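# Move wooden block from bench onto cart floor

## Task

Lift the wooden block from the bench and place it lying flat on the floor of the cart, at the handle end next to the profiles. The drop flap must stay open, and anything already achieved must still hold at the finish. At the end the robot must have released the block, moved away, and have empty hands that are not over or on the cart. It must touch nothing, and it must not have fallen or be left leaning.

## Robot and tools

ROBOT. A Rainbow Robotics RB-Y1: a two-wheel drive base with two rear casters, a folding torso (leg with ankle, knee and hip), a head camera and two 7-joint arms, each with a parallel gripper and a wrist camera housed in a side-mounted case that can collide with things. The base is 0.58 m wide. It extends 0.10 m in front of the wheel axle and 0.57 m behind it, and sweeps a 0.58 m radius when spinning in place. It cannot move sideways.

FRAMES. All positions are in metres. In the base frame the origin is on the floor midway between the drive wheels, with x forward, y to the left and z up. left_hand and right_hand are reported in this frame. Each is the point between that gripper's pads; the fingers point along the hand's -z axis and close along its x axis. The printed hand position can drift from the truth at long reach or under load. The chest point sits on the spine. base_odometry is measured from where the base started and counts wheel rotation only, so slips are counted as motion. Its heading is in rad, with positive meaning left.

move. One action per call, plus optional "cameras" (a list drawn from head_camera, left_wrist_camera, right_wrist_camera, all; [] for none; omitted means all) and "blocking".
- "base": a single object {"x_m_s", "turn_rad_s", "for_s"}. These are velocities held for for_s seconds, then the base brakes; it is not a destination. x_m_s is forward speed in m/s: 0, or 0.005 to 0.4 in either sign. turn_rad_s is leftward turning speed in rad/s: 0, or 0.02 to 1.509 in either sign. for_s runs from 0.1 to 5. Omitted velocities are zero. Acceleration is 0.4 m/s² (0.5 rad/s² for turns), so expect some coasting. Distance travelled is roughly speed × for_s.
- "joints": a single object mapping joint names to absolute angles in rad (grippers in m of pad opening, 0 to 0.1). Torso: torso_squat_rad 0–1.2, torso_shift_rad -0.3–0.6, torso_pitch_rad -0.2–1.4 (positive leans forward), torso_yaw_rad -1.5–1.5 (positive left; raise both shoulder rolls outward by 0.2 rad or more first). These combinations must also hold: squat+shift ≤ 1.52; squat−shift+pitch ≤ 1.57; shift+0.5·pitch−0.4·squat ≤ 0.7; shift+0.3·pitch−0.5·squat ≤ 0.39. Arms: shoulder_pitch ±2.356 (negative swings forward and up); left shoulder_roll 0–3.141 and right -3.141–0 (outward); shoulder_yaw ±2.094; elbow -2.617–0.01 (negative bends); forearm_roll ±3.141; wrist_pitch -1.57–1.919; hand_roll ±2.705. Head: head_pan_rad ±0.523, head_tilt_rad -0.35–1.57 (positive looks down).
- "target": one hand pose {"side": "left"|"right", "x","y","z" in base-frame metres (-3 to 3), "quat_wxyz" in the form the hand lines print}. It is solved once into joint angles, so the path bows, especially on long moves; chain short steps instead. It cannot be combined with base or joints, and it is refused while an earlier move is still running.
- "min_time_s" (0.1–8): the minimum duration for arm, head and torso motions.
- "contact_limits": {"left_gripper_m"/"right_gripper_m": 200–672.5 mA}. This caps grip current and stays in force until changed.
With blocking false the call returns quickly and motion continues; a later move replaces only the parts it names.

wait {seconds 0–10, cameras}: lets time pass and returns the state. stop {cameras}: brakes everything still running. zoom_image {camera, region [x0,y0,x1,y1] pixels, at most 504×504}: a closer view of the latest image. read_manual: licence text only. finished_scene {scene: the current scene's number}: ends the scene permanently.

RESULTS. "move" reads done, or the worst status among the motions. The hand status is reached (within 10 mm and 2°), short (with the miss distance), or refused (with the reason). Joint words: off_target (resting away from the target, possibly still pushing), not_followed (held back by the arm-collision check), contact_stop (torso only), time_out, limit_stop_at_own_body_* (self-collision guard), torque_fault, limit_stop_at_motor_heat. A stop that you did not command cancels the rest of your queued calls. on_its_own reports things the robot did unprompted. lidar_m gives 12 distances in 30° sectors counter-clockwise from straight ahead ("-" means nothing seen), taken at 0.23 m height. motor_effort is the wheel load in %; at rest it is normally under 30, and higher suggests pushing. wheel_motors_off=1 means the wheels were cut after stalling. Wrist force/torque values carry unzeroed offsets. The pictures line lists the images in order.

GRIPPING. Command an opening at least 0.005 m narrower than the object; off_target or done both mean it is holding. Each arm is rated for 3 kg. Keep heavy loads close to the body to avoid tipping forward.

AVOID. Dropping the block or releasing it while it is moving; ramming or hard pushes. Don't drive into furniture: the base does not stop, and catching the upper body under an edge can tip the robot over. Arms must not press on or strike each other, including fingers and camera cases; a shoulder roll of about 0.5 rad outward keeps them apart. Avoid overloading joints (torque fault, a 10 s freeze) and long stretched or pushing holds (overheating). Never end fallen, tilted, past the torso limits, holding anything, or in contact with anything.

Each tool is called as a command line: name --argument value for each argument, lists and objects as JSON in quotes; but a table of rows of numbers goes row by row, as --pt "numbers of a row", without its own name.

## Session

move --joints '{"head_tilt_rad": 0.75}'

Scene clock: 0.87 s.
Joint torques (N m): left_arm=[-1.61 -0.52 1.04 -0.55 0 -0.58 0.05] | right_arm=[-3.98 -0.3 -0.43 -1.3 -0.05 -0.56 -0.08]
External joint torques (N m): left_arm=[-0.23 -0.66 1.03 0.01 -0.01 -0.15 0.06] | right_arm=[-0.38 0.81 -0.39 0.33 -0.12 0.04 -0.09]
Motor temperatures (°C): left_arm=[30 28 32 36 34 33 38] | right_arm=[34 30 32 30 35 36 34]
Wrist force (N): left_arm=[-0.2 0.6 -7.5] | right_arm=[-2.9 1.3 -4.9]
Wrist torque (N m): left_arm=[-0.21 0.12 0.12] | right_arm=[-0.12 -0.12 -0.07]
Wrist force, peak (N): left_arm=[0.1 1.6 -7.9] | right_arm=[-2.9 0.8 -5.4]
move: done
base_odometry: x=+0.000 y=+0.000 heading=+0.000
lidar_m: 0.75 1.03 1.57 4.57 1.51 1.08 1.02 1.07 1.44 3.63 1.09 0.78
base_status: not commanded
joint_positions: torso_squat_rad=+0.350 torso_shift_rad=+0.000 torso_pitch_rad=+0.000 torso_yaw_rad=+0.000 left_shoulder_pitch_rad=+0.037 left_shoulder_roll_rad=+0.004 left_shoulder_yaw_rad=-0.043 left_elbow_rad=-0.196 left_forearm_roll_rad=-0.014 left_wrist_pitch_rad=+0.002 left_hand_roll_rad=+0.027 left_gripper_m=+0.099 right_shoulder_pitch_rad=-0.040 right_shoulder_roll_rad=-0.021 right_shoulder_yaw_rad=-0.018 right_elbow_rad=-0.235 right_forearm_roll_rad=+0.049 right_wrist_pitch_rad=-0.014 right_hand_roll_rad=+0.035 right_gripper_m=+0.099 head_pan_rad=+0.000 head_tilt_rad=+0.750
joint_status: all done
wheel_motors_off: 0
motor_effort: left_wheel=+0(1) right_wheel=+0(2)
chest: x=-0.2280 y=+0.0001 z=+1.2475 quat_wxyz=(+1.000, +0.000, +0.000, +0.000)
left_hand: x=-0.1598 y=+0.2200 z=+0.5653 quat_wxyz=(+0.997, +0.000, -0.079, -0.009)
right_hand: x=-0.0823 y=-0.2360 z=+0.5770 quat_wxyz=(+0.989, -0.016, -0.142, +0.041)
pictures: head_camera, left_wrist_camera, right_wrist_camera
head_camera: T_world_to_cam=[[-0.00287247, -0.999504, -0.0313571, 0.0440107], [-0.638739, 0.0259608, -0.768985, 1.03318], [0.769418, 0.0178201, -0.638497, 1.02793], [0, 0, 0, 1]] pos_world=[-0.130844, -0.00115112, 1.45221]
left_wrist_camera: T_world_to_cam=[[0.988724, 0.00955725, 0.149443, 0.0708295], [-0.0605519, -0.88722, 0.457355, -0.0439141], [0.13696, -0.461247, -0.876637, 0.69141], [0, 0, 0, 1]] pos_world=[-0.167385, 0.279272, 0.615616]
right_wrist_camera: T_world_to_cam=[[-0.945892, -0.11441, -0.303643, 0.0691098], [-0.245093, 0.865166, 0.437513, -0.0414065], [0.212646, 0.488261, -0.846394, 0.69334], [0, 0, 0, 1]] pos_world=[-0.0922137, -0.2948, 0.62594]

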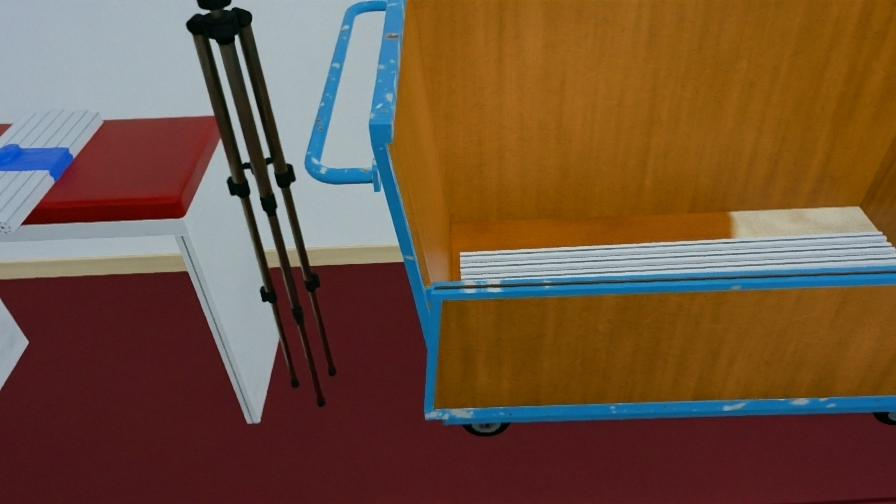

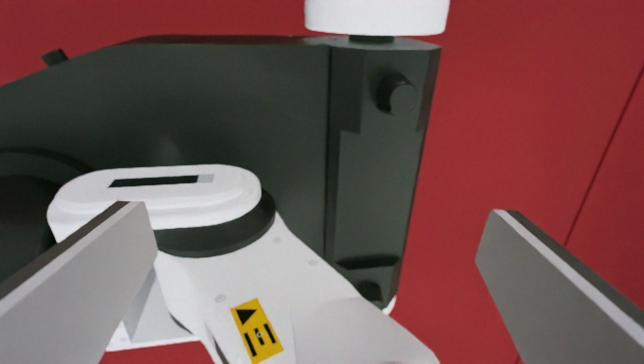

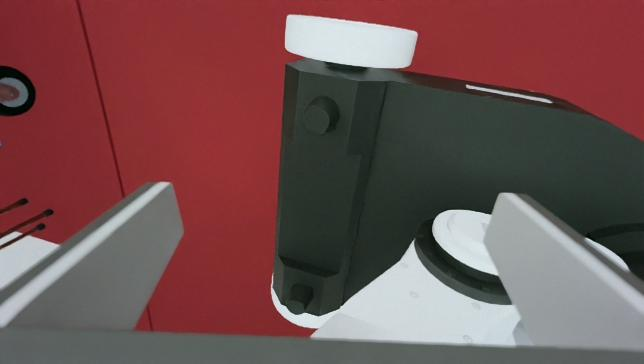

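move --joints '{"head_tilt_rad": 0.6, "head_pan_rad": 0.52}' --cameras '["head_camera"]'

move --joints '{"head_tilt_rad": 0.75, "head_pan_rad": -0.5}' --cameras '["head_camera"]'

Scene clock: 3.20 s.
Joint torques (N m): left_arm=[-1.94 -0.64 0.51 -0.52 -0.13 -0.69 -0.1] | right_arm=[-3.53 -0.78 -0.39 -1.36 -0.08 -0.54 0.13]
External joint torques (N m): left_arm=[-0.56 -0.79 0.5 0.04 -0.13 -0.26 -0.09] | right_arm=[0.07 0.33 -0.35 0.28 -0.14 0.05 0.12]
Wrist force (N): left_arm=[0.1 2.2 -7.1] | right_arm=[-2.5 0.7 -5.0]
Wrist torque (N m): left_arm=[-0.41 0.16 0.08] | right_arm=[-0.06 -0.09 -0.11]
Wrist force, peak (N): left_arm=[-0.7 1.3 -8.3] | right_arm=[-2.9 1.1 -5.5]
move: done
base_odometry: x=+0.000 y=+0.000 heading=+0.000
lidar_m: 0.74 1.02 1.56 4.57 1.53 1.08 1.02 1.07 1.44 3.63 1.09 0.79
base_status: not commanded
joint_positions: torso_squat_rad=+0.350 torso_shift_rad=+0.000 torso_pitch_rad=+0.000 torso_yaw_rad=+0.000 left_shoulder_pitch_rad=+0.037 left_shoulder_roll_rad=+0.004 left_shoulder_yaw_rad=-0.043 left_elbow_rad=-0.196 left_forearm_roll_rad=-0.014 left_wrist_pitch_rad=+0.002 left_hand_roll_rad=+0.027 left_gripper_m=+0.099 right_shoulder_pitch_rad=-0.040 right_shoulder_roll_rad=-0.021 right_shoulder_yaw_rad=-0.018 right_elbow_rad=-0.235 right_forearm_roll_rad=+0.049 right_wrist_pitch_rad=-0.014 right_hand_roll_rad=+0.035 right_gripper_m=+0.099 head_pan_rad=+0.520 head_tilt_rad=+0.600
joint_status: all done
wheel_motors_off: 0
motor_effort: left_wheel=+0(1) right_wheel=-1(2)
chest: x=-0.2280 y=+0.0001 z=+1.2475 quat_wxyz=(+1.000, +0.000, +0.000, +0.000)
left_hand: x=-0.1598 y=+0.2200 z=+0.5653 quat_wxyz=(+0.997, +0.000, -0.079, -0.009)
right_hand: x=-0.0823 y=-0.2360 z=+0.5770 quat_wxyz=(+0.989, -0.016, -0.142, +0.041)
head_camera: T_world_to_cam=[[0.498213, -0.866484, -0.0314502, 0.14729], [-0.461322, -0.234191, -0.855767, 1.19539], [0.734143, 0.440863, -0.516405, 0.843793], [0, 0, 0, 1]] pos_world=[-0.141388, 0.0355768, 1.46335]

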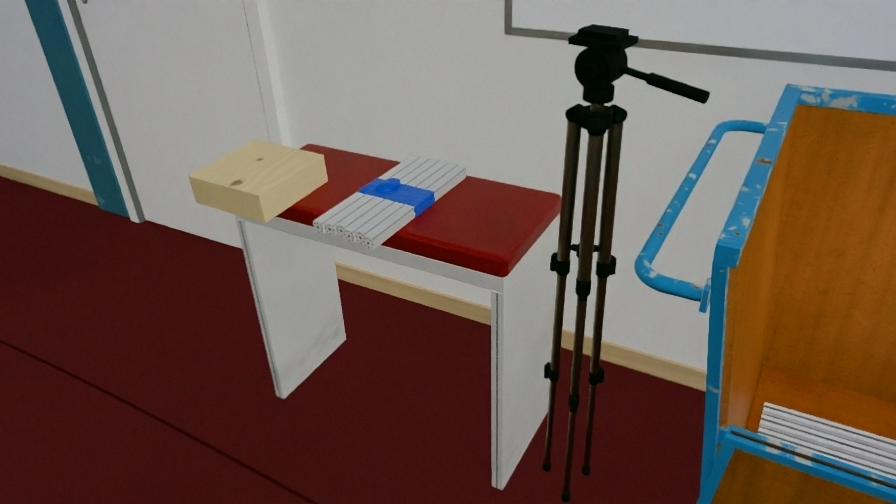

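Scene clock: 4.53 s.
Joint torques (N m): left_arm=[-1.55 -1.12 0.75 -0.56 -0.06 -0.63 0] | right_arm=[-3.47 -0.55 -0.59 -1.44 -0.05 -0.58 0.03]
External joint torques (N m): left_arm=[-0.17 -1.27 0.74 0 -0.06 -0.2 0.01] | right_arm=[0.13 0.57 -0.55 0.19 -0.11 0.02 0.02]
Wrist force (N): left_arm=[-1.0 1.3 -7.7] | right_arm=[-2.2 1.2 -4.9]
Wrist torque (N m): left_arm=[-0.32 0.00 0.07] | right_arm=[-0.10 -0.05 -0.09]
Wrist force, peak (N): left_arm=[-0.3 1.4 -8.1] | right_arm=[-2.7 1.4 -5.3]
move: done
base_odometry: x=+0.000 y=+0.000 heading=+0.000
lidar_m: 0.74 1.03 1.57 4.55 1.50 1.08 1.02 1.08 1.43 3.63 1.10 0.77
base_status: not commanded
joint_positions: torso_squat_rad=+0.350 torso_shift_rad=+0.000 torso_pitch_rad=+0.000 torso_yaw_rad=+0.000 left_shoulder_pitch_rad=+0.037 left_shoulder_roll_rad=+0.004 left_shoulder_yaw_rad=-0.043 left_elbow_rad=-0.196 left_forearm_roll_rad=-0.014 left_wrist_pitch_rad=+0.002 left_hand_roll_rad=+0.027 left_gripper_m=+0.099 right_shoulder_pitch_rad=-0.040 right_shoulder_roll_rad=-0.021 right_shoulder_yaw_rad=-0.018 right_elbow_rad=-0.235 right_forearm_roll_rad=+0.049 right_wrist_pitch_rad=-0.014 right_hand_roll_rad=+0.035 right_gripper_m=+0.099 head_pan_rad=-0.500 head_tilt_rad=+0.750
joint_status: all done
wheel_motors_off: 0
motor_effort: left_wheel=+0(1) right_wheel=+0(2)
chest: x=-0.2280 y=+0.0001 z=+1.2475 quat_wxyz=(+1.000, +0.000, +0.000, +0.000)
left_hand: x=-0.1598 y=+0.2200 z=+0.5653 quat_wxyz=(+0.997, +0.000, -0.079, -0.009)
right_hand: x=-0.0823 y=-0.2360 z=+0.5770 quat_wxyz=(+0.989, -0.016, -0.142, +0.041)
head_camera: T_world_to_cam=[[-0.481709, -0.87577, -0.0313537, -0.0546831], [-0.548069, 0.328992, -0.769016, 1.05187], [0.683796, -0.353258, -0.638461, 1.01028], [0, 0, 0, 1]] pos_world=[-0.140673, -0.0370551, 1.45221]

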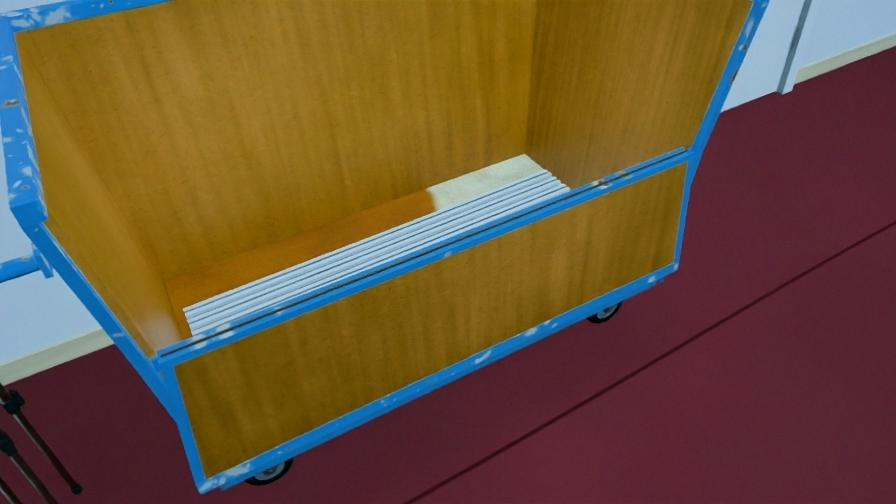

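move --joints '{"head_tilt_rad": 0.6, "head_pan_rad": 0.52}' --cameras '["head_camera"]'

zoom_image --camera "head_camera" --region '[160, 110, 520, 310]'

Scene clock: 17.37 s.
Joint torques (N m): left_arm=[-2.08 -0.64 0.6 -0.47 0 -0.61 0.05] | right_arm=[-3.56 -0.55 -0.75 -1.4 0.05 -0.59 -0.11]
External joint torques (N m): left_arm=[-0.69 -0.78 0.59 0.09 -0.01 -0.18 0.06] | right_arm=[0.04 0.57 -0.71 0.24 -0.02 0.01 -0.12]
Wrist force (N): left_arm=[0.3 1.1 -7.8] | right_arm=[-2.5 1.0 -5.1]
Wrist torque (N m): left_arm=[-0.30 0.22 0.10] | right_arm=[-0.08 -0.09 -0.07]
Wrist force, peak (N): left_arm=[0.2 1.5 -8.5] | right_arm=[-2.7 1.6 -5.5]
move: done
base_odometry: x=+0.000 y=+0.000 heading=+0.000
lidar_m: 0.74 1.03 1.56 4.56 1.51 1.08 1.02 1.08 1.45 3.61 1.10 0.79
base_status: not commanded
joint_positions: torso_squat_rad=+0.350 torso_shift_rad=+0.000 torso_pitch_rad=+0.000 torso_yaw_rad=+0.000 left_shoulder_pitch_rad=+0.037 left_shoulder_roll_rad=+0.004 left_shoulder_yaw_rad=-0.043 left_elbow_rad=-0.196 left_forearm_roll_rad=-0.014 left_wrist_pitch_rad=+0.002 left_hand_roll_rad=+0.027 left_gripper_m=+0.099 right_shoulder_pitch_rad=-0.040 right_shoulder_roll_rad=-0.021 right_shoulder_yaw_rad=-0.018 right_elbow_rad=-0.235 right_forearm_roll_rad=+0.049 right_wrist_pitch_rad=-0.014 right_hand_roll_rad=+0.035 right_gripper_m=+0.099 head_pan_rad=+0.520 head_tilt_rad=+0.600
joint_status: all done
wheel_motors_off: 0
motor_effort: left_wheel=+1(1) right_wheel=+0(2)
chest: x=-0.2280 y=+0.0001 z=+1.2475 quat_wxyz=(+1.000, +0.000, +0.000, +0.000)
left_hand: x=-0.1598 y=+0.2200 z=+0.5653 quat_wxyz=(+0.997, +0.000, -0.079, -0.009)
right_hand: x=-0.0823 y=-0.2360 z=+0.5770 quat_wxyz=(+0.989, -0.016, -0.142, +0.041)
head_camera: T_world_to_cam=[[0.498213, -0.866484, -0.0314502, 0.14729], [-0.461322, -0.234191, -0.855767, 1.19539], [0.734143, 0.440863, -0.516405, 0.843793], [0, 0, 0, 1]] pos_world=[-0.141388, 0.0355768, 1.46335]

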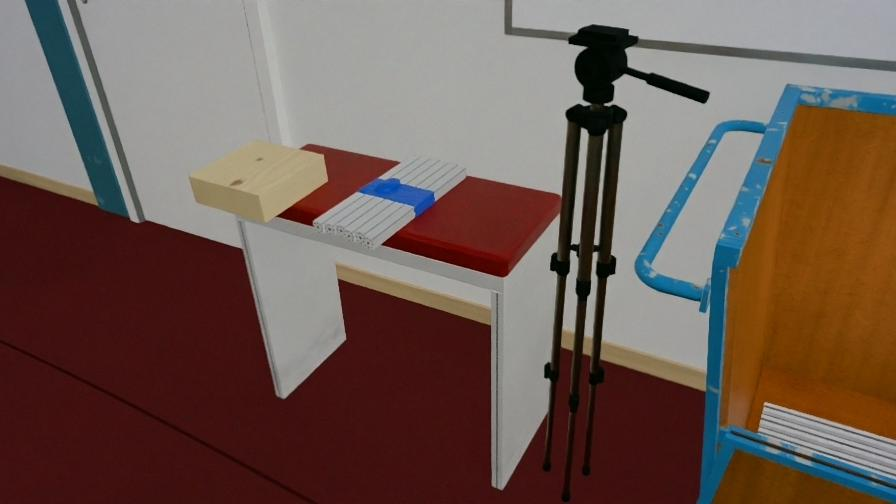

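Scaled by 1.400 (camera's finer frame: 1280x720).

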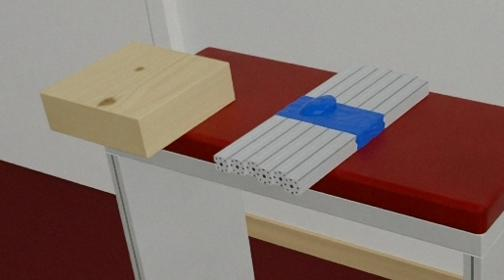

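move --base '{"x_m_s": 0.3, "for_s": 1.45}' --joints '{"head_tilt_rad": 0.95, "head_pan_rad": 0.0, "torso_squat_rad": 0.1}' --cameras '["head_camera"]'

zoom_image --camera "head_camera" --region '[300, 50, 800, 400]'

Scene clock: 25.57 s.
Joint torques (N m): left_arm=[-0.95 -0.61 0.69 -0.72 -0.06 -0.7 0.15] | right_arm=[-3.28 -0.5 -0.38 -1.33 -0.14 -0.63 0.05]
External joint torques (N m): left_arm=[0.43 -0.76 0.67 -0.16 -0.07 -0.28 0.16] | right_arm=[0.31 0.62 -0.34 0.3 -0.2 -0.04 0.03]
Wrist force (N): left_arm=[-0.6 1.6 -8.0] | right_arm=[-2.4 1.0 -4.7]
Wrist torque (N m): left_arm=[-0.36 0.11 0.08] | right_arm=[-0.08 -0.06 -0.09]
Wrist force, peak (N): left_arm=[-0.1 1.9 -8.5] | right_arm=[-3.5 0.8 -5.2]
move: done
base_odometry: x=+0.440 y=+0.000 heading=+0.000
lidar_m: 0.30 0.32 0.70 3.83 2.16 1.55 1.46 1.53 2.04 4.86 0.45 0.32
base_status: done (sent for 1.47 of 1.47 s)
joint_positions: torso_squat_rad=+0.100 torso_shift_rad=+0.000 torso_pitch_rad=+0.000 torso_yaw_rad=+0.000 left_shoulder_pitch_rad=+0.037 left_shoulder_roll_rad=+0.004 left_shoulder_yaw_rad=-0.043 left_elbow_rad=-0.196 left_forearm_roll_rad=-0.014 left_wrist_pitch_rad=+0.002 left_hand_roll_rad=+0.027 left_gripper_m=+0.099 right_shoulder_pitch_rad=-0.040 right_shoulder_roll_rad=-0.021 right_shoulder_yaw_rad=-0.018 right_elbow_rad=-0.235 right_forearm_roll_rad=+0.049 right_wrist_pitch_rad=-0.014 right_hand_roll_rad=+0.035 right_gripper_m=+0.099 head_pan_rad=+0.000 head_tilt_rad=+0.950
joint_status: all done
wheel_motors_off: 0
motor_effort: left_wheel=-1(23) right_wheel=+0(54)
chest: x=-0.2279 y=+0.0001 z=+1.2864 quat_wxyz=(+1.000, +0.000, +0.000, +0.000)
left_hand: x=-0.1597 y=+0.2200 z=+0.6042 quat_wxyz=(+0.997, +0.000, -0.079, -0.009)
right_hand: x=-0.0823 y=-0.2360 z=+0.6160 quat_wxyz=(+0.989, -0.016, -0.142, +0.041)
head_camera: T_world_to_cam=[[-0.00904992, -0.999504, -0.0301597, 0.0421796], [-0.778855, 0.0259615, -0.626667, 0.822779], [0.627139, 0.0178188, -0.778704, 1.2318], [0, 0, 0, 1]] pos_world=[-0.131304, -0.00115112, 1.47609]

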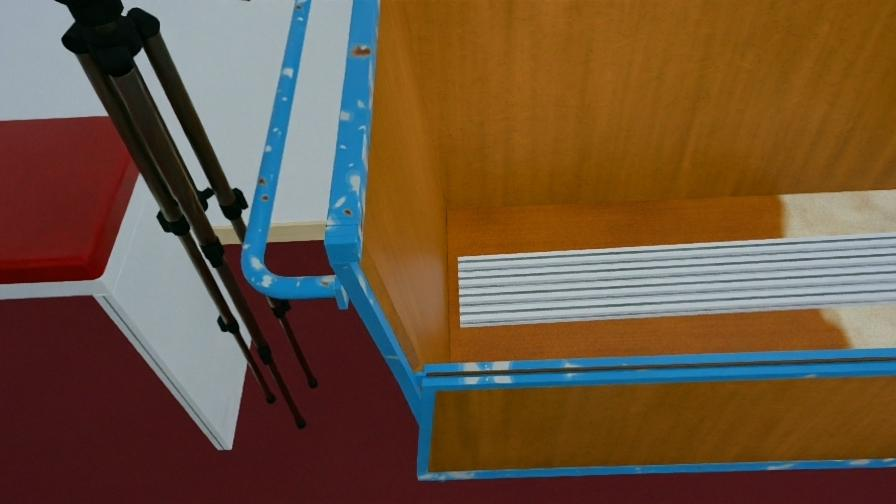

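Scaled by 1.008 (camera's finer frame: 1280x720).

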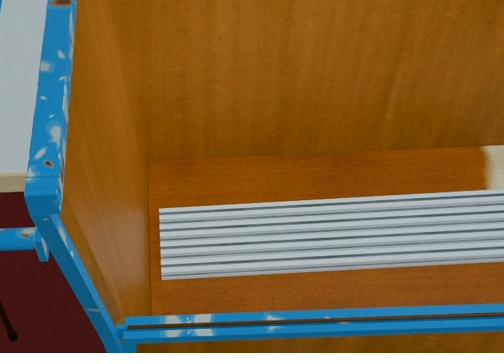

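move --base '{"x_m_s": -0.36, "for_s": 1.0}' --cameras '[]'

move --base '{"turn_rad_s": 0.8, "for_s": 1.9667}' --cameras '[]'

move --base '{"x_m_s": 0.4, "for_s": 3.0333}' --cameras '[]'

move --base '{"turn_rad_s": -0.8, "for_s": 1.9667}' --joints '{"head_tilt_rad": 0.7}' --cameras '["head_camera"]'

Scene clock: 58.70 s.
Joint torques (N m): left_arm=[-1.71 -0.68 0.64 -0.52 -0.07 -0.66 -0.01] | right_arm=[-3.32 -0.63 -0.6 -1.6 -0.18 -0.61 0.01]
External joint torques (N m): left_arm=[-0.32 -0.83 0.62 0.04 -0.07 -0.24 0] | right_arm=[0.28 0.48 -0.56 0.03 -0.24 -0.02 -0.01]
Wrist force (N): left_arm=[-0.2 1.4 -7.2] | right_arm=[-2.4 1.3 -4.9]
Wrist torque (N m): left_arm=[-0.35 0.12 0.09] | right_arm=[-0.15 -0.11 -0.11]
Wrist force, peak (N): left_arm=[-0.2 1.6 -8.4] | right_arm=[-2.5 1.2 -5.3]
move: done
base_odometry: x=+0.080 y=+0.000 heading=-0.002
lidar_m: 0.65 0.95 1.51 4.96 1.64 1.16 1.10 1.15 1.54 3.88 0.98 0.70
base_status: done (sent for 1 of 1 s)
joint_positions: torso_squat_rad=+0.100 torso_shift_rad=+0.000 torso_pitch_rad=+0.000 torso_yaw_rad=+0.000 left_shoulder_pitch_rad=+0.037 left_shoulder_roll_rad=+0.004 left_shoulder_yaw_rad=-0.043 left_elbow_rad=-0.196 left_forearm_roll_rad=-0.014 left_wrist_pitch_rad=+0.002 left_hand_roll_rad=+0.027 left_gripper_m=+0.099 right_shoulder_pitch_rad=-0.040 right_shoulder_roll_rad=-0.021 right_shoulder_yaw_rad=-0.018 right_elbow_rad=-0.235 right_forearm_roll_rad=+0.049 right_wrist_pitch_rad=-0.014 right_hand_roll_rad=+0.035 right_gripper_m=+0.099 head_pan_rad=+0.000 head_tilt_rad=+0.950
joint_status: not commanded
wheel_motors_off: 0
motor_effort: left_wheel=-25(37) right_wheel=+22(42)
chest: x=-0.2280 y=+0.0001 z=+1.2864 quat_wxyz=(+1.000, +0.000, +0.000, +0.000)
left_hand: x=-0.1598 y=+0.2200 z=+0.6042 quat_wxyz=(+0.997, +0.000, -0.079, -0.009)
right_hand: x=-0.0824 y=-0.2360 z=+0.6160 quat_wxyz=(+0.989, -0.016, -0.142, +0.041)

Scene clock: 62.63 s.
Joint torques (N m): left_arm=[-1.86 -0.61 0.94 -0.41 -0.02 -0.67 -0.07] | right_arm=[-3.8 -0.79 -0.97 -1.46 -0.11 -0.54 -0.1]
External joint torques (N m): left_arm=[-0.48 -0.76 0.93 0.15 -0.03 -0.25 -0.06] | right_arm=[-0.2 0.32 -0.92 0.17 -0.18 0.05 -0.12]
Wrist force (N): left_arm=[0.1 1.2 -8.1] | right_arm=[-2.2 1.0 -4.6]
Wrist torque (N m): left_arm=[-0.29 0.16 0.08] | right_arm=[-0.08 -0.06 -0.12]
Wrist force, peak (N): left_arm=[-0.2 2.0 -8.5] | right_arm=[-3.2 1.1 -5.2]
move: done
base_odometry: x=+0.080 y=+0.000 heading=+1.570
lidar_m: 4.72 1.63 1.15 1.09 1.14 1.54 4.00 0.99 0.72 0.67 0.96 1.53
base_status: done (sent for 1.97 of 1.97 s)
joint_positions: torso_squat_rad=+0.100 torso_shift_rad=+0.000 torso_pitch_rad=+0.000 torso_yaw_rad=+0.000 left_shoulder_pitch_rad=+0.037 left_shoulder_roll_rad=+0.004 left_shoulder_yaw_rad=-0.043 left_elbow_rad=-0.196 left_forearm_roll_rad=-0.014 left_wrist_pitch_rad=+0.002 left_hand_roll_rad=+0.027 left_gripper_m=+0.099 right_shoulder_pitch_rad=-0.040 right_shoulder_roll_rad=-0.021 right_shoulder_yaw_rad=-0.018 right_elbow_rad=-0.235 right_forearm_roll_rad=+0.049 right_wrist_pitch_rad=-0.014 right_hand_roll_rad=+0.035 right_gripper_m=+0.099 head_pan_rad=+0.000 head_tilt_rad=+0.950
joint_status: not commanded
wheel_motors_off: 0
motor_effort: left_wheel=+3(47) right_wheel=+23(53)
chest: x=-0.2280 y=+0.0001 z=+1.2864 quat_wxyz=(+1.000, +0.000, +0.000, +0.000)
left_hand: x=-0.1598 y=+0.2200 z=+0.6042 quat_wxyz=(+0.997, +0.000, -0.079, -0.009)
right_hand: x=-0.0824 y=-0.2360 z=+0.6160 quat_wxyz=(+0.989, -0.016, -0.142, +0.041)

Scene clock: 67.00 s.
Joint torques (N m): left_arm=[-1.11 -0.77 0.94 -0.5 -0.03 -0.74 0] | right_arm=[-3.23 -0.67 -0.49 -1.17 0.09 -0.54 0.03]
External joint torques (N m): left_arm=[0.27 -0.92 0.93 0.05 -0.03 -0.31 0.01] | right_arm=[0.36 0.44 -0.45 0.46 0.03 0.06 0.01]
Wrist force (N): left_arm=[-0.1 1.5 -7.5] | right_arm=[-2.4 0.7 -4.5]
Wrist torque (N m): left_arm=[-0.35 0.11 0.12] | right_arm=[-0.04 -0.10 -0.09]
Wrist force, peak (N): left_arm=[0.0 1.6 -8.3] | right_arm=[-3.5 1.0 -5.3]
move: done
base_odometry: x=+0.079 y=+1.213 heading=+1.572
lidar_m: 4.38 1.63 1.18 1.12 1.17 1.58 4.17 1.30 1.06 0.81 1.45 1.97
base_status: done (sent for 3.03 of 3.03 s)
joint_positions: torso_squat_rad=+0.100 torso_shift_rad=+0.000 torso_pitch_rad=+0.000 torso_yaw_rad=+0.000 left_shoulder_pitch_rad=+0.037 left_shoulder_roll_rad=+0.004 left_shoulder_yaw_rad=-0.043 left_elbow_rad=-0.196 left_forearm_roll_rad=-0.014 left_wrist_pitch_rad=+0.002 left_hand_roll_rad=+0.027 left_gripper_m=+0.099 right_shoulder_pitch_rad=-0.040 right_shoulder_roll_rad=-0.021 right_shoulder_yaw_rad=-0.018 right_elbow_rad=-0.235 right_forearm_roll_rad=+0.049 right_wrist_pitch_rad=-0.014 right_hand_roll_rad=+0.035 right_gripper_m=+0.099 head_pan_rad=+0.000 head_tilt_rad=+0.950
joint_status: not commanded
wheel_motors_off: 0
motor_effort: left_wheel=+17(49) right_wheel=-16(49)
chest: x=-0.2280 y=+0.0001 z=+1.2864 quat_wxyz=(+1.000, +0.000, +0.000, +0.000)
left_hand: x=-0.1597 y=+0.2200 z=+0.6042 quat_wxyz=(+0.997, +0.000, -0.079, -0.009)
right_hand: x=-0.0823 y=-0.2359 z=+0.6160 quat_wxyz=(+0.989, -0.016, -0.142, +0.041)

Scene clock: 70.93 s.
Joint torques (N m): left_arm=[-1.54 -0.78 0.65 -0.47 -0.16 -0.71 -0.05] | right_arm=[-3.29 -0.48 -0.84 -1.26 -0.16 -0.71 -0.03]
External joint torques (N m): left_arm=[-0.16 -0.93 0.64 0.08 -0.17 -0.29 -0.04] | right_arm=[0.3 0.64 -0.8 0.37 -0.22 -0.12 -0.05]
Wrist force (N): left_arm=[0.2 1.8 -8.6] | right_arm=[-2.6 1.1 -4.4]
Wrist torque (N m): left_arm=[-0.40 0.15 0.07] | right_arm=[-0.10 -0.10 -0.12]
Wrist force, peak (N): left_arm=[-0.2 1.4 -8.7] | right_arm=[-2.6 1.5 -5.3]
move: done
base_odometry: x=+0.079 y=+1.213 heading=-0.001
lidar_m: 0.81 1.46 1.96 4.39 1.66 1.16 1.12 1.18 1.58 3.97 1.29 1.04
base_status: done (sent for 1.97 of 1.97 s)
joint_positions: torso_squat_rad=+0.100 torso_shift_rad=+0.000 torso_pitch_rad=+0.000 torso_yaw_rad=+0.000 left_shoulder_pitch_rad=+0.037 left_shoulder_roll_rad=+0.004 left_shoulder_yaw_rad=-0.043 left_elbow_rad=-0.196 left_forearm_roll_rad=-0.014 left_wrist_pitch_rad=+0.002 left_hand_roll_rad=+0.027 left_gripper_m=+0.099 right_shoulder_pitch_rad=-0.040 right_shoulder_roll_rad=-0.021 right_shoulder_yaw_rad=-0.018 right_elbow_rad=-0.235 right_forearm_roll_rad=+0.049 right_wrist_pitch_rad=-0.014 right_hand_roll_rad=+0.035 right_gripper_m=+0.099 head_pan_rad=+0.000 head_tilt_rad=+0.700
joint_status: all done
wheel_motors_off: 0
motor_effort: left_wheel=+23(46) right_wheel=+4(49)
chest: x=-0.2280 y=+0.0001 z=+1.2864 quat_wxyz=(+1.000, +0.000, +0.000, +0.000)
left_hand: x=-0.1597 y=+0.2200 z=+0.6042 quat_wxyz=(+0.997, +0.000, -0.079, -0.009)
right_hand: x=-0.0823 y=-0.2359 z=+0.6160 quat_wxyz=(+0.989, -0.016, -0.142, +0.041)
head_camera: T_world_to_cam=[[-0.00130483, -0.999504, -0.0314619, 0.0456115], [-0.59956, 0.0259618, -0.799908, 1.11723], [0.800329, 0.0178195, -0.599297, 1.00085], [0, 0, 0, 1]] pos_world=[-0.131105, -0.00125112, 1.49492]

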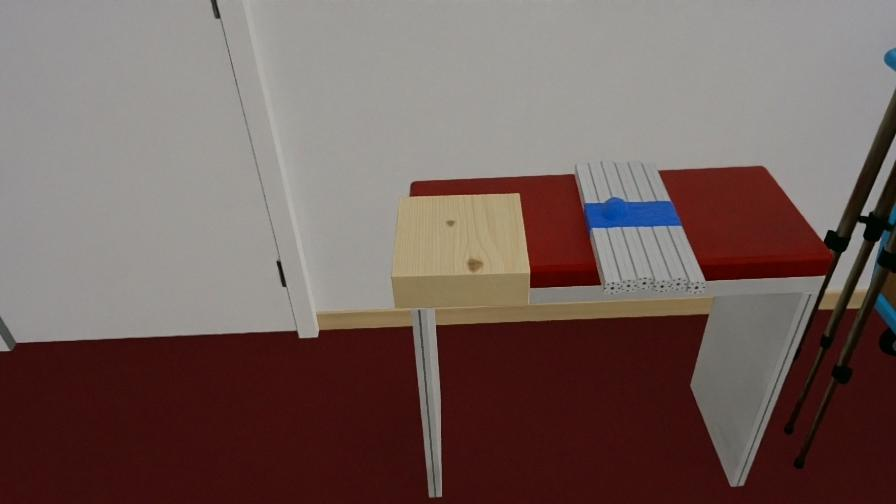

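move --joints '{"torso_squat_rad": 0.1, "torso_shift_rad": 0.15, "torso_pitch_rad": 0.65, "head_tilt_rad": 0.3, "left_gripper_m": 0.06, "right_gripper_m": 0.06, "left_shoulder_roll_rad": 0.4, "right_shoulder_roll_rad": -0.4, "left_elbow_rad": -1.2, "right_elbow_rad": -1.2}' --cameras '["head_camera"]'

move --target '{"side": "left", "x": 0.44, "y": 0.19, "z": 0.85, "quat_wxyz": [0.998, -0.06, 0, 0]}' --cameras '[]'

move --target '{"side": "right", "x": 0.44, "y": -0.19, "z": 0.85, "quat_wxyz": [0.998, 0.06, 0, 0]}' --cameras '["head_camera"]'

Scene clock: 81.70 s.
Joint torques (N m): left_arm=[6.13 4.97 3.62 -3.27 -0.15 -1.08 0] | right_arm=[5.54 -6.94 -3.79 -4.29 -0.09 -1.01 -0.02]
External joint torques (N m): left_arm=[-0.49 -1.96 0.38 0.31 -0.19 -0.14 0.02] | right_arm=[0.48 0.73 -0.1 -0.14 -0.18 -0.02 -0.05]
Wrist force (N): left_arm=[-1.5 -0.3 -6.6] | right_arm=[-3.8 3.3 -3.5]
Wrist torque (N m): left_arm=[-0.24 0.14 0.10] | right_arm=[-0.24 -0.16 -0.11]
Wrist force, peak (N): left_arm=[-0.6 1.0 -8.8] | right_arm=[-5.6 3.6 -2.8]
move: done
base_odometry: x=+0.079 y=+1.213 heading=-0.001
lidar_m: 0.81 1.46 1.96 4.39 1.66 1.19 1.12 1.19 1.57 3.99 1.29 1.03
base_status: not commanded
joint_positions: torso_squat_rad=+0.100 torso_shift_rad=+0.150 torso_pitch_rad=+0.650 torso_yaw_rad=+0.000 left_shoulder_pitch_rad=+0.037 left_shoulder_roll_rad=+0.400 left_shoulder_yaw_rad=-0.043 left_elbow_rad=-1.200 left_forearm_roll_rad=-0.014 left_wrist_pitch_rad=+0.002 left_hand_roll_rad=+0.027 left_gripper_m=+0.060 right_shoulder_pitch_rad=-0.040 right_shoulder_roll_rad=-0.400 right_shoulder_yaw_rad=-0.018 right_elbow_rad=-1.200 right_forearm_roll_rad=+0.049 right_wrist_pitch_rad=-0.014 right_hand_roll_rad=+0.035 right_gripper_m=+0.060 head_pan_rad=+0.000 head_tilt_rad=+0.300
joint_status: all done
wheel_motors_off: 0
motor_effort: left_wheel=+18(26) right_wheel=+0(9)
chest: x=+0.0634 y=+0.0001 z=+1.2155 quat_wxyz=(+0.948, +0.000, +0.319, +0.000)
left_hand: x=+0.1906 y=+0.3947 z=+0.6318 quat_wxyz=(+0.950, +0.103, -0.244, -0.163)
right_hand: x=+0.2507 y=-0.4075 z=+0.6473 quat_wxyz=(+0.928, -0.135, -0.288, +0.195)
head_camera: T_world_to_cam=[[-0.00912471, -0.999502, -0.0302233, 0.0421081], [-0.778767, 0.0260621, -0.626772, 1.06226], [0.627247, 0.0178178, -0.778617, 0.878509], [0, 0, 0, 1]] pos_world=[0.276596, -0.00125082, 1.35109]

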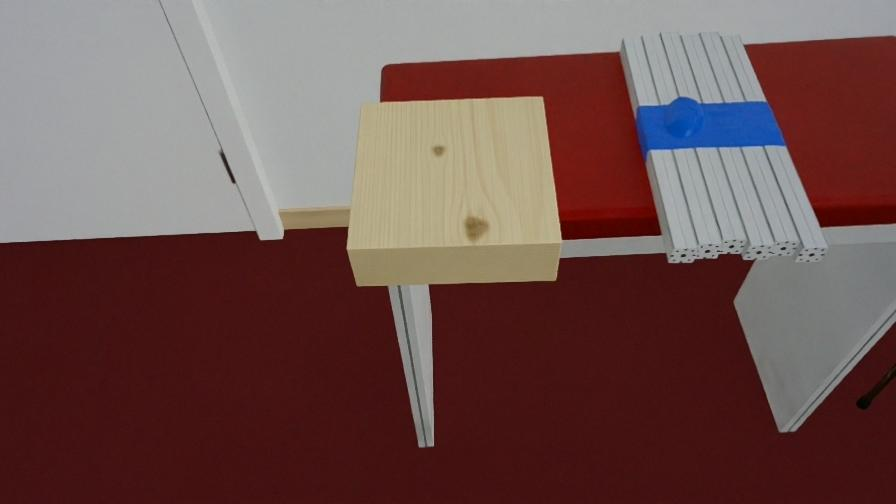

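Scene clock: 83.50 s.
Joint torques (N m): left_arm=[-10.7 5.44 4.72 -7.05 -0.23 -0.7 -0.02] | right_arm=[5.49 -7.42 -4.01 -4.12 -0.08 -0.88 0.11]
External joint torques (N m): left_arm=[1.81 -1.26 -0.34 0.8 -0.46 -0.5 -0.02] | right_arm=[0.44 0.25 -0.32 0.04 -0.17 0.11 0.08]
Wrist force (N): left_arm=[0.7 1.9 -7.1] | right_arm=[-3.5 3.3 -4.1]
Wrist torque (N m): left_arm=[-0.33 0.17 0.09] | right_arm=[-0.24 -0.13 -0.11]
Wrist force, peak (N): left_arm=[0.7 2.0 -8.4] | right_arm=[-3.7 3.8 -4.2]
move: done
base_odometry: x=+0.079 y=+1.213 heading=-0.001
lidar_m: 0.81 1.45 1.96 4.39 1.67 1.18 1.12 1.18 1.57 3.98 1.29 1.03
base_status: not commanded
joint_positions: torso_squat_rad=+0.100 torso_shift_rad=+0.150 torso_pitch_rad=+0.650 torso_yaw_rad=+0.000 left_shoulder_pitch_rad=-0.834 left_shoulder_roll_rad=+0.553 left_shoulder_yaw_rad=-0.144 left_elbow_rad=-1.774 left_forearm_roll_rad=+0.623 left_wrist_pitch_rad=+1.770 left_hand_roll_rad=+0.511 left_gripper_m=+0.060 right_shoulder_pitch_rad=-0.040 right_shoulder_roll_rad=-0.400 right_shoulder_yaw_rad=-0.018 right_elbow_rad=-1.200 right_forearm_roll_rad=+0.049 right_wrist_pitch_rad=-0.014 right_hand_roll_rad=+0.035 right_gripper_m=+0.060 head_pan_rad=+0.000 head_tilt_rad=+0.300
joint_status: all done
wheel_motors_off: 0
motor_effort: left_wheel=+16(22) right_wheel=+0(2)
chest: x=+0.0633 y=+0.0001 z=+1.2155 quat_wxyz=(+0.948, +0.000, +0.319, +0.000)
left_hand: x=+0.4401 y=+0.1899 z=+0.8503 quat_wxyz=(+0.998, -0.060, +0.000, +0.000)
left_hand_status: reached (checked arc, planned for 1.5 s): 0 mm and 0.0 deg off.
right_hand: x=+0.2507 y=-0.4075 z=+0.6474 quat_wxyz=(+0.928, -0.135, -0.288, +0.195)

Scene clock: 85.33 s.
Joint torques (N m): left_arm=[-11.02 5.29 5.25 -7.17 0.08 -0.57 -0.04] | right_arm=[-10.96 -8.06 -3.15 -7.7 0.18 -0.24 0.12]
External joint torques (N m): left_arm=[1.47 -1.4 0.19 0.67 -0.14 -0.38 -0.04] | right_arm=[1.03 -1.57 0.86 0 0.15 -0.11 0.12]
Wrist force (N): left_arm=[0.9 1.5 -7.4] | right_arm=[-0.6 0.3 -4.8]
Wrist torque (N m): left_arm=[-0.31 0.24 0.07] | right_arm=[-0.09 0.03 -0.05]
Wrist force, peak (N): left_arm=[1.4 1.8 -8.2] | right_arm=[-5.4 3.0 -3.3]
move: done
base_odometry: x=+0.079 y=+1.213 heading=-0.001
lidar_m: 0.82 1.45 1.95 4.39 1.68 1.19 1.12 1.18 1.57 3.98 1.30 1.04
base_status: not commanded
joint_positions: torso_squat_rad=+0.100 torso_shift_rad=+0.150 torso_pitch_rad=+0.650 torso_yaw_rad=+0.000 left_shoulder_pitch_rad=-0.834 left_shoulder_roll_rad=+0.553 left_shoulder_yaw_rad=-0.144 left_elbow_rad=-1.774 left_forearm_roll_rad=+0.623 left_wrist_pitch_rad=+1.770 left_hand_roll_rad=+0.511 left_gripper_m=+0.060 right_shoulder_pitch_rad=-0.825 right_shoulder_roll_rad=-0.474 right_shoulder_yaw_rad=+0.072 right_elbow_rad=-1.774 right_forearm_roll_rad=-0.544 right_wrist_pitch_rad=+1.817 right_hand_roll_rad=-0.439 right_gripper_m=+0.060 head_pan_rad=+0.000 head_tilt_rad=+0.300
joint_status: all done
wheel_motors_off: 0
motor_effort: left_wheel=+16(17) right_wheel=-1(6)
chest: x=+0.0633 y=+0.0001 z=+1.2155 quat_wxyz=(+0.948, +0.000, +0.319, +0.000)
left_hand: x=+0.4401 y=+0.1900 z=+0.8502 quat_wxyz=(+0.998, -0.060, +0.000, +0.000)
right_hand: x=+0.4401 y=-0.1898 z=+0.8502 quat_wxyz=(+0.998, +0.060, +0.000, +0.000)
right_hand_status: reached (checked arc, planned for 1.5 s): 0 mm and 0.0 deg off.
head_camera: T_world_to_cam=[[-0.00904164, -0.999504, -0.0301639, 0.0420036], [-0.778679, 0.0259627, -0.626885, 1.06231], [0.627358, 0.0178199, -0.778527, 0.87842], [0, 0, 0, 1]] pos_world=[0.276496, -0.00125112, 1.35109]

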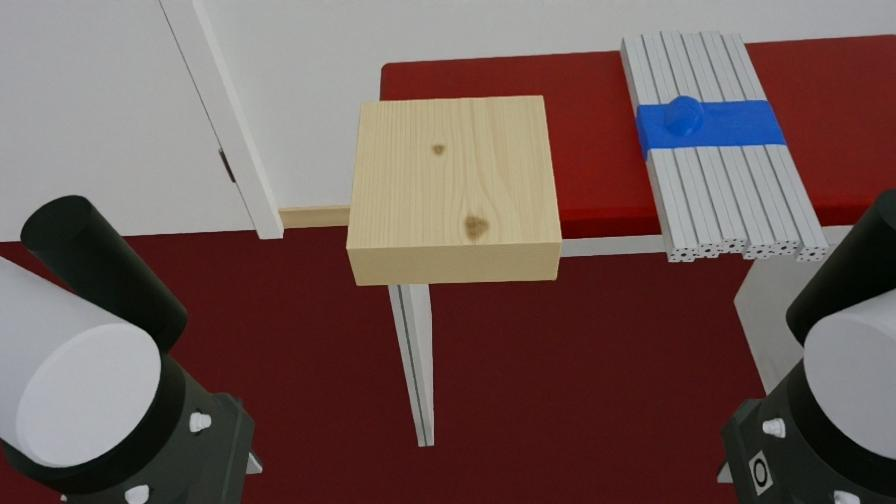

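move --base '{"x_m_s": 0.2, "for_s": 2.05}' --cameras '["head_camera"]'

move --target '{"side": "left", "x": 0.44, "y": 0.175, "z": 0.79, "quat_wxyz": [0.998, -0.06, 0, 0]}' --cameras '["left_wrist_camera"]'

move --target '{"side": "right", "x": 0.44, "y": -0.165, "z": 0.79, "quat_wxyz": [0.998, 0.06, 0, 0]}'

Scene clock: 93.03 s.
Joint torques (N m): left_arm=[-11.76 5.35 5.36 -7.14 0.11 -0.59 -0.11] | right_arm=[-12.05 -7.36 -3.32 -8.05 0.18 -0.05 0.15]
External joint torques (N m): left_arm=[0.73 -1.34 0.3 0.7 -0.12 -0.4 -0.11] | right_arm=[-0.06 -0.87 0.69 -0.34 0.16 0.08 0.15]
Wrist force (N): left_arm=[0.5 2.4 -7.4] | right_arm=[-0.6 0.5 -5.2]
Wrist torque (N m): left_arm=[-0.40 0.17 0.09] | right_arm=[-0.10 0.02 -0.06]
Wrist force, peak (N): left_arm=[1.4 2.4 -8.4] | right_arm=[-1.0 0.0 -5.6]
move: done
base_odometry: x=+0.493 y=+1.213 heading=-0.001
lidar_m: 0.41 0.41 1.37 3.56 2.26 1.60 1.55 1.61 2.14 1.14 0.75 0.87
base_status: done (sent for 2.07 of 2.07 s)
joint_positions: torso_squat_rad=+0.100 torso_shift_rad=+0.150 torso_pitch_rad=+0.650 torso_yaw_rad=+0.000 left_shoulder_pitch_rad=-0.833 left_shoulder_roll_rad=+0.553 left_shoulder_yaw_rad=-0.144 left_elbow_rad=-1.774 left_forearm_roll_rad=+0.623 left_wrist_pitch_rad=+1.770 left_hand_roll_rad=+0.511 left_gripper_m=+0.060 right_shoulder_pitch_rad=-0.825 right_shoulder_roll_rad=-0.475 right_shoulder_yaw_rad=+0.072 right_elbow_rad=-1.774 right_forearm_roll_rad=-0.543 right_wrist_pitch_rad=+1.817 right_hand_roll_rad=-0.439 right_gripper_m=+0.060 head_pan_rad=+0.000 head_tilt_rad=+0.300
joint_status: not commanded
wheel_motors_off: 0
motor_effort: left_wheel=-1(40) right_wheel=+0(29)
chest: x=+0.0634 y=+0.0001 z=+1.2155 quat_wxyz=(+0.948, +0.000, +0.319, +0.000)
left_hand: x=+0.4401 y=+0.1900 z=+0.8501 quat_wxyz=(+0.998, -0.060, +0.000, +0.000)
right_hand: x=+0.4400 y=-0.1898 z=+0.8500 quat_wxyz=(+0.998, +0.060, +0.000, +0.000)
head_camera: T_world_to_cam=[[-0.00904594, -0.999504, -0.0301619, 0.0420031], [-0.778767, 0.0259623, -0.626776, 1.06227], [0.627248, 0.0178193, -0.778616, 0.878507], [0, 0, 0, 1]] pos_world=[0.276596, -0.00125112, 1.35109]

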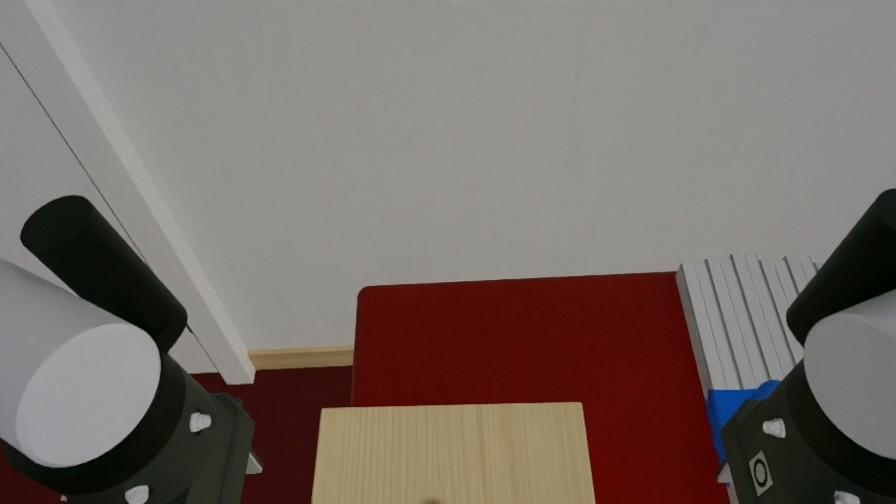

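Scene clock: 93.87 s.
Joint torques (N m): left_arm=[-12.05 4.74 5.12 -7.89 0.16 -0.18 -0.1] | right_arm=[-11.97 -7.53 -3.2 -8.22 0.16 -0.1 0.12]
External joint torques (N m): left_arm=[0.52 -0.86 0.71 0.31 -0.08 0.01 -0.09] | right_arm=[0.02 -1.03 0.81 -0.52 0.14 0.03 0.12]
Wrist force (N): left_arm=[1.0 1.8 -7.6] | right_arm=[-0.8 0.3 -5.0]
Wrist torque (N m): left_arm=[-0.29 0.21 0.09] | right_arm=[-0.10 -0.01 -0.09]
Wrist force, peak (N): left_arm=[0.7 2.6 -8.3] | right_arm=[-0.8 0.3 -5.6]
move: done
base_odometry: x=+0.493 y=+1.213 heading=-0.001
lidar_m: 0.41 0.40 1.39 3.57 2.28 1.62 1.54 1.61 2.14 1.14 0.76 0.87
base_status: not commanded
joint_positions: torso_squat_rad=+0.100 torso_shift_rad=+0.150 torso_pitch_rad=+0.650 torso_yaw_rad=+0.000 left_shoulder_pitch_rad=-0.831 left_shoulder_roll_rad=+0.481 left_shoulder_yaw_rad=-0.211 left_elbow_rad=-1.577 left_forearm_roll_rad=+0.539 left_wrist_pitch_rad=+1.582 left_hand_roll_rad=+0.458 left_gripper_m=+0.060 right_shoulder_pitch_rad=-0.825 right_shoulder_roll_rad=-0.475 right_shoulder_yaw_rad=+0.073 right_elbow_rad=-1.774 right_forearm_roll_rad=-0.543 right_wrist_pitch_rad=+1.817 right_hand_roll_rad=-0.439 right_gripper_m=+0.060 head_pan_rad=+0.000 head_tilt_rad=+0.300
joint_status: all done
wheel_motors_off: 0
motor_effort: left_wheel=-1(3) right_wheel=+1(4)
chest: x=+0.0633 y=+0.0001 z=+1.2155 quat_wxyz=(+0.948, +0.000, +0.319, +0.000)
left_hand: x=+0.4400 y=+0.1749 z=+0.7901 quat_wxyz=(+0.998, -0.060, +0.000, +0.000)
left_hand_status: reached (checked arc, planned for 0.5 s): 0 mm and 0.0 deg off.
right_hand: x=+0.4400 y=-0.1899 z=+0.8500 quat_wxyz=(+0.998, +0.060, +0.000, +0.000)
left_wrist_camera: T_world_to_cam=[[0.999599, 0.0257575, -0.0117222, -0.435647], [0.02789, -0.826438, 0.562337, -0.282988], [0.00479669, -0.562438, -0.826825, 0.822027], [0, 0, 0, 1]] pos_world=[0.439422, 0.239689, 0.8337]

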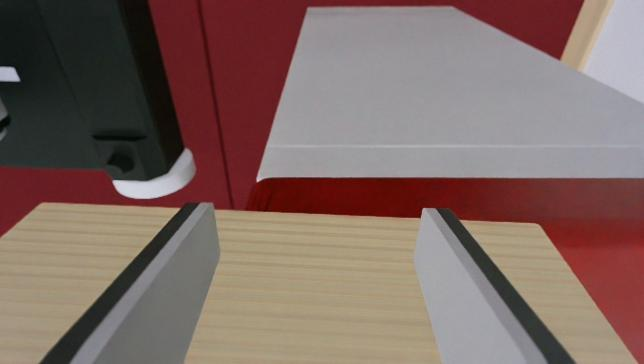

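Scene clock: 94.70 s.
Joint torques (N m): left_arm=[-11.99 4.45 4.98 -7.69 0.15 -0.22 -0.12] | right_arm=[-12.62 -4.59 -3.52 -8.73 0.07 0.07 0.09]
External joint torques (N m): left_arm=[0.57 -1.14 0.57 0.5 -0.09 -0.03 -0.12] | right_arm=[-0.46 0.42 -0.17 -0.72 0.04 0.2 0.09]
Wrist force (N): left_arm=[0.7 2.0 -7.2] | right_arm=[-1.0 0.6 -4.7]
Wrist torque (N m): left_arm=[-0.35 0.17 0.07] | right_arm=[-0.08 -0.01 -0.09]
Wrist force, peak (N): left_arm=[0.3 2.2 -8.5] | right_arm=[-1.0 1.3 -6.1]
move: done
base_odometry: x=+0.493 y=+1.213 heading=-0.001
lidar_m: 0.39 0.41 1.38 3.55 2.28 1.62 1.54 1.60 2.15 1.14 0.74 0.86
base_status: not commanded
joint_positions: torso_squat_rad=+0.100 torso_shift_rad=+0.150 torso_pitch_rad=+0.650 torso_yaw_rad=+0.000 left_shoulder_pitch_rad=-0.831 left_shoulder_roll_rad=+0.481 left_shoulder_yaw_rad=-0.211 left_elbow_rad=-1.577 left_forearm_roll_rad=+0.538 left_wrist_pitch_rad=+1.582 left_hand_roll_rad=+0.458 left_gripper_m=+0.060 right_shoulder_pitch_rad=-0.829 right_shoulder_roll_rad=-0.397 right_shoulder_yaw_rad=+0.152 right_elbow_rad=-1.574 right_forearm_roll_rad=-0.455 right_wrist_pitch_rad=+1.619 right_hand_roll_rad=-0.411 right_gripper_m=+0.060 head_pan_rad=+0.000 head_tilt_rad=+0.300
joint_status: all done
wheel_motors_off: 0
motor_effort: left_wheel=-2(2) right_wheel=+2(4)
chest: x=+0.0633 y=+0.0001 z=+1.2155 quat_wxyz=(+0.948, +0.000, +0.319, +0.000)
left_hand: x=+0.4400 y=+0.1750 z=+0.7901 quat_wxyz=(+0.998, -0.060, +0.000, +0.000)
right_hand: x=+0.4399 y=-0.1650 z=+0.7900 quat_wxyz=(+0.998, +0.060, +0.000, +0.000)
right_hand_status: reached (checked arc, planned for 0.5 s): 0 mm and 0.0 deg off.
pictures: head_camera, left_wrist_camera, right_wrist_camera
head_camera: T_world_to_cam=[[-0.00904562, -0.999504, -0.0301617, 0.0420017], [-0.778767, 0.0259619, -0.626776, 1.06219], [0.627248, 0.0178193, -0.778616, 0.87857], [0, 0, 0, 1]] pos_world=[0.276496, -0.00125112, 1.35109]
left_wrist_camera: T_world_to_cam=[[0.999602, 0.0257332, -0.0115823, -0.435761], [0.0277915, -0.826471, 0.562293, -0.282817], [0.00489719, -0.562391, -0.826857, 0.822054], [0, 0, 0, 1]] pos_world=[0.439422, 0.239789, 0.8337]
right_wrist_camera: T_world_to_cam=[[-0.99924, -0.0254424, -0.0295283, 0.457498], [-0.0381401, 0.794422, 0.606167, -0.303884], [0.0080356, 0.606833, -0.794789, 0.796714], [0, 0, 0, 1]] pos_world=[0.439158, -0.230421, 0.830933]

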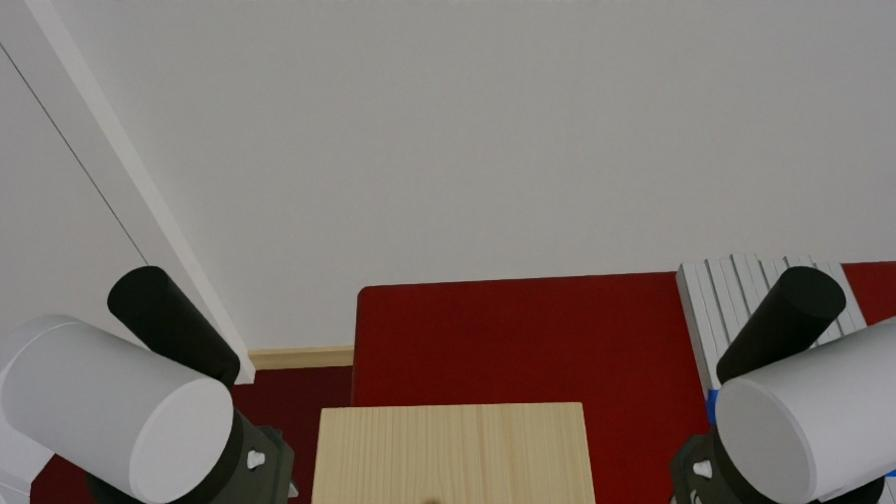

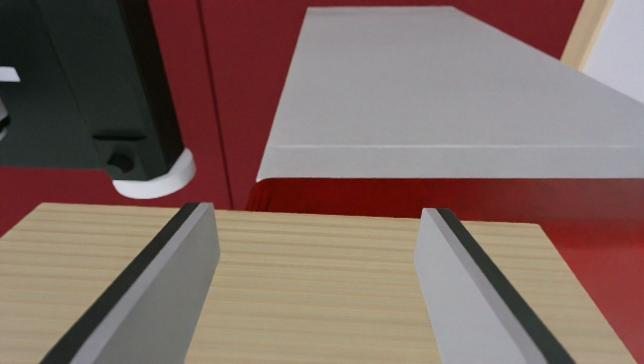

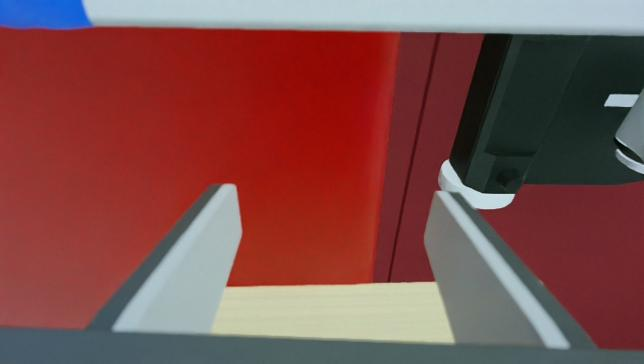

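move --target '{"side": "right", "x": 0.44, "y": -0.115, "z": 0.785, "quat_wxyz": [0.998, 0.06, 0, 0]}' --cameras '["right_wrist_camera"]'

move --target '{"side": "left", "x": 0.44, "y": 0.168, "z": 0.785, "quat_wxyz": [0.998, -0.06, 0, 0]}' --cameras '["left_wrist_camera", "head_camera"]'

Scene clock: 102.27 s.
Joint torques (N m): left_arm=[-11.65 4.3 5.31 -7.66 0.23 -0.2 -0.15] | right_arm=[-13.48 -3.52 -3.07 -8.3 0.12 0.07 0.1]
External joint torques (N m): left_arm=[0.91 -1.29 0.9 0.54 0 -0.01 -0.15] | right_arm=[-0.46 -0.73 -0.37 -0.11 0.09 0.21 0.1]
Wrist force (N): left_arm=[1.2 2.1 -8.3] | right_arm=[-0.4 -0.1 -5.3]
Wrist torque (N m): left_arm=[-0.38 0.25 0.04] | right_arm=[0.01 0.09 -0.08]
Wrist force, peak (N): left_arm=[0.8 2.1 -8.5] | right_arm=[-1.0 1.1 -5.7]
move: done
base_odometry: x=+0.493 y=+1.213 heading=-0.001
lidar_m: 0.41 0.40 1.40 3.56 2.28 1.62 1.54 1.60 2.13 1.12 0.75 0.85
base_status: not commanded
joint_positions: torso_squat_rad=+0.100 torso_shift_rad=+0.150 torso_pitch_rad=+0.650 torso_yaw_rad=+0.000 left_shoulder_pitch_rad=-0.831 left_shoulder_roll_rad=+0.481 left_shoulder_yaw_rad=-0.211 left_elbow_rad=-1.577 left_forearm_roll_rad=+0.538 left_wrist_pitch_rad=+1.582 left_hand_roll_rad=+0.458 left_gripper_m=+0.060 right_shoulder_pitch_rad=-0.887 right_shoulder_roll_rad=-0.309 right_shoulder_yaw_rad=+0.228 right_elbow_rad=-1.519 right_forearm_roll_rad=-0.385 right_wrist_pitch_rad=+1.604 right_hand_roll_rad=-0.489 right_gripper_m=+0.060 head_pan_rad=+0.000 head_tilt_rad=+0.300
joint_status: all done
wheel_motors_off: 0
motor_effort: left_wheel=-1(3) right_wheel=-1(5)
chest: x=+0.0633 y=+0.0001 z=+1.2155 quat_wxyz=(+0.948, +0.000, +0.319, +0.000)
left_hand: x=+0.4401 y=+0.1750 z=+0.7901 quat_wxyz=(+0.998, -0.060, +0.000, +0.000)
right_hand: x=+0.4397 y=-0.1149 z=+0.7852 quat_wxyz=(+0.998, +0.060, +0.000, +0.000)
right_hand_status: reached (checked arc, planned for 0.3 s): 0 mm and 0.0 deg off.
right_wrist_camera: T_world_to_cam=[[-0.999222, -0.0258945, -0.029756, 0.45853], [-0.0386398, 0.794239, 0.606375, -0.340786], [0.00793161, 0.607053, -0.794622, 0.762305], [0, 0, 0, 1]] pos_world=[0.438959, -0.180221, 0.826032]

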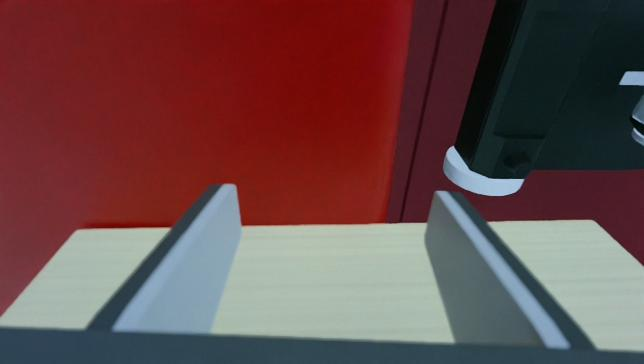

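Scene clock: 102.93 s.
Joint torques (N m): left_arm=[-12.19 3.94 4.8 -7.5 0.11 -0.49 -0.04] | right_arm=[-13.68 -3.25 -3.17 -8.6 0.13 -0.02 0.15]
External joint torques (N m): left_arm=[0.48 -1.31 0.52 0.73 -0.12 -0.3 -0.04] | right_arm=[-0.67 -0.46 -0.48 -0.41 0.09 0.12 0.15]
Wrist force (N): left_arm=[0.7 1.2 -8.0] | right_arm=[-1.1 0.4 -5.4]
Wrist torque (N m): left_arm=[-0.26 0.21 0.07] | right_arm=[0.01 -0.01 -0.09]
Wrist force, peak (N): left_arm=[0.8 2.7 -8.0] | right_arm=[-0.6 -0.1 -5.8]
move: done
base_odometry: x=+0.493 y=+1.213 heading=-0.001
lidar_m: 0.41 0.41 1.38 3.55 2.28 1.61 1.54 1.61 2.15 1.14 0.75 0.86
base_status: not commanded
joint_positions: torso_squat_rad=+0.100 torso_shift_rad=+0.150 torso_pitch_rad=+0.650 torso_yaw_rad=+0.000 left_shoulder_pitch_rad=-0.838 left_shoulder_roll_rad=+0.466 left_shoulder_yaw_rad=-0.224 left_elbow_rad=-1.558 left_forearm_roll_rad=+0.525 left_wrist_pitch_rad=+1.568 left_hand_roll_rad=+0.464 left_gripper_m=+0.060 right_shoulder_pitch_rad=-0.887 right_shoulder_roll_rad=-0.310 right_shoulder_yaw_rad=+0.228 right_elbow_rad=-1.519 right_forearm_roll_rad=-0.385 right_wrist_pitch_rad=+1.604 right_hand_roll_rad=-0.489 right_gripper_m=+0.060 head_pan_rad=+0.000 head_tilt_rad=+0.300
joint_status: all done
wheel_motors_off: 0
motor_effort: left_wheel=-2(4) right_wheel=+1(2)
chest: x=+0.0633 y=+0.0001 z=+1.2155 quat_wxyz=(+0.948, +0.000, +0.319, +0.000)
left_hand: x=+0.4399 y=+0.1680 z=+0.7854 quat_wxyz=(+0.998, -0.060, +0.000, +0.000)
left_hand_status: reached (checked arc, planned for 0.2 s): 0 mm and 0.0 deg off.
right_hand: x=+0.4397 y=-0.1150 z=+0.7852 quat_wxyz=(+0.998, +0.060, +0.000, +0.000)
pictures: head_camera, left_wrist_camera
head_camera: T_world_to_cam=[[-0.00904562, -0.999504, -0.0301617, 0.0420017], [-0.778767, 0.0259619, -0.626776, 1.06219], [0.627248, 0.0178193, -0.778616, 0.87857], [0, 0, 0, 1]] pos_world=[0.276496, -0.00125112, 1.35109]
left_wrist_camera: T_world_to_cam=[[0.999612, 0.0253129, -0.0116596, -0.435378], [0.0274868, -0.826405, 0.562404, -0.28593], [0.00460057, -0.562506, -0.82678, 0.814325], [0, 0, 0, 1]] pos_world=[0.439321, 0.232789, 0.829]

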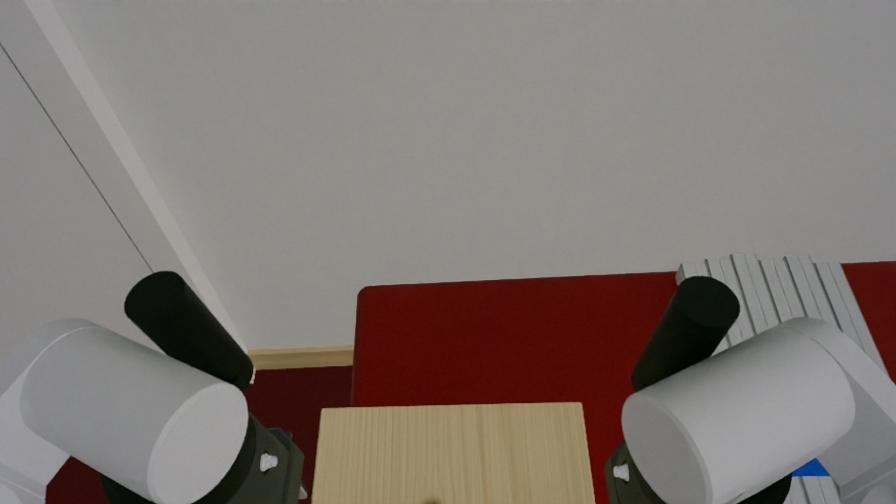

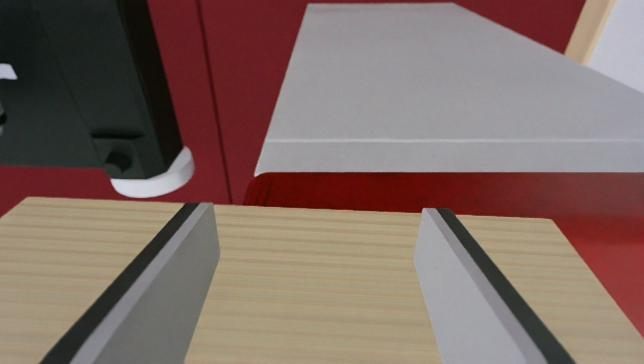

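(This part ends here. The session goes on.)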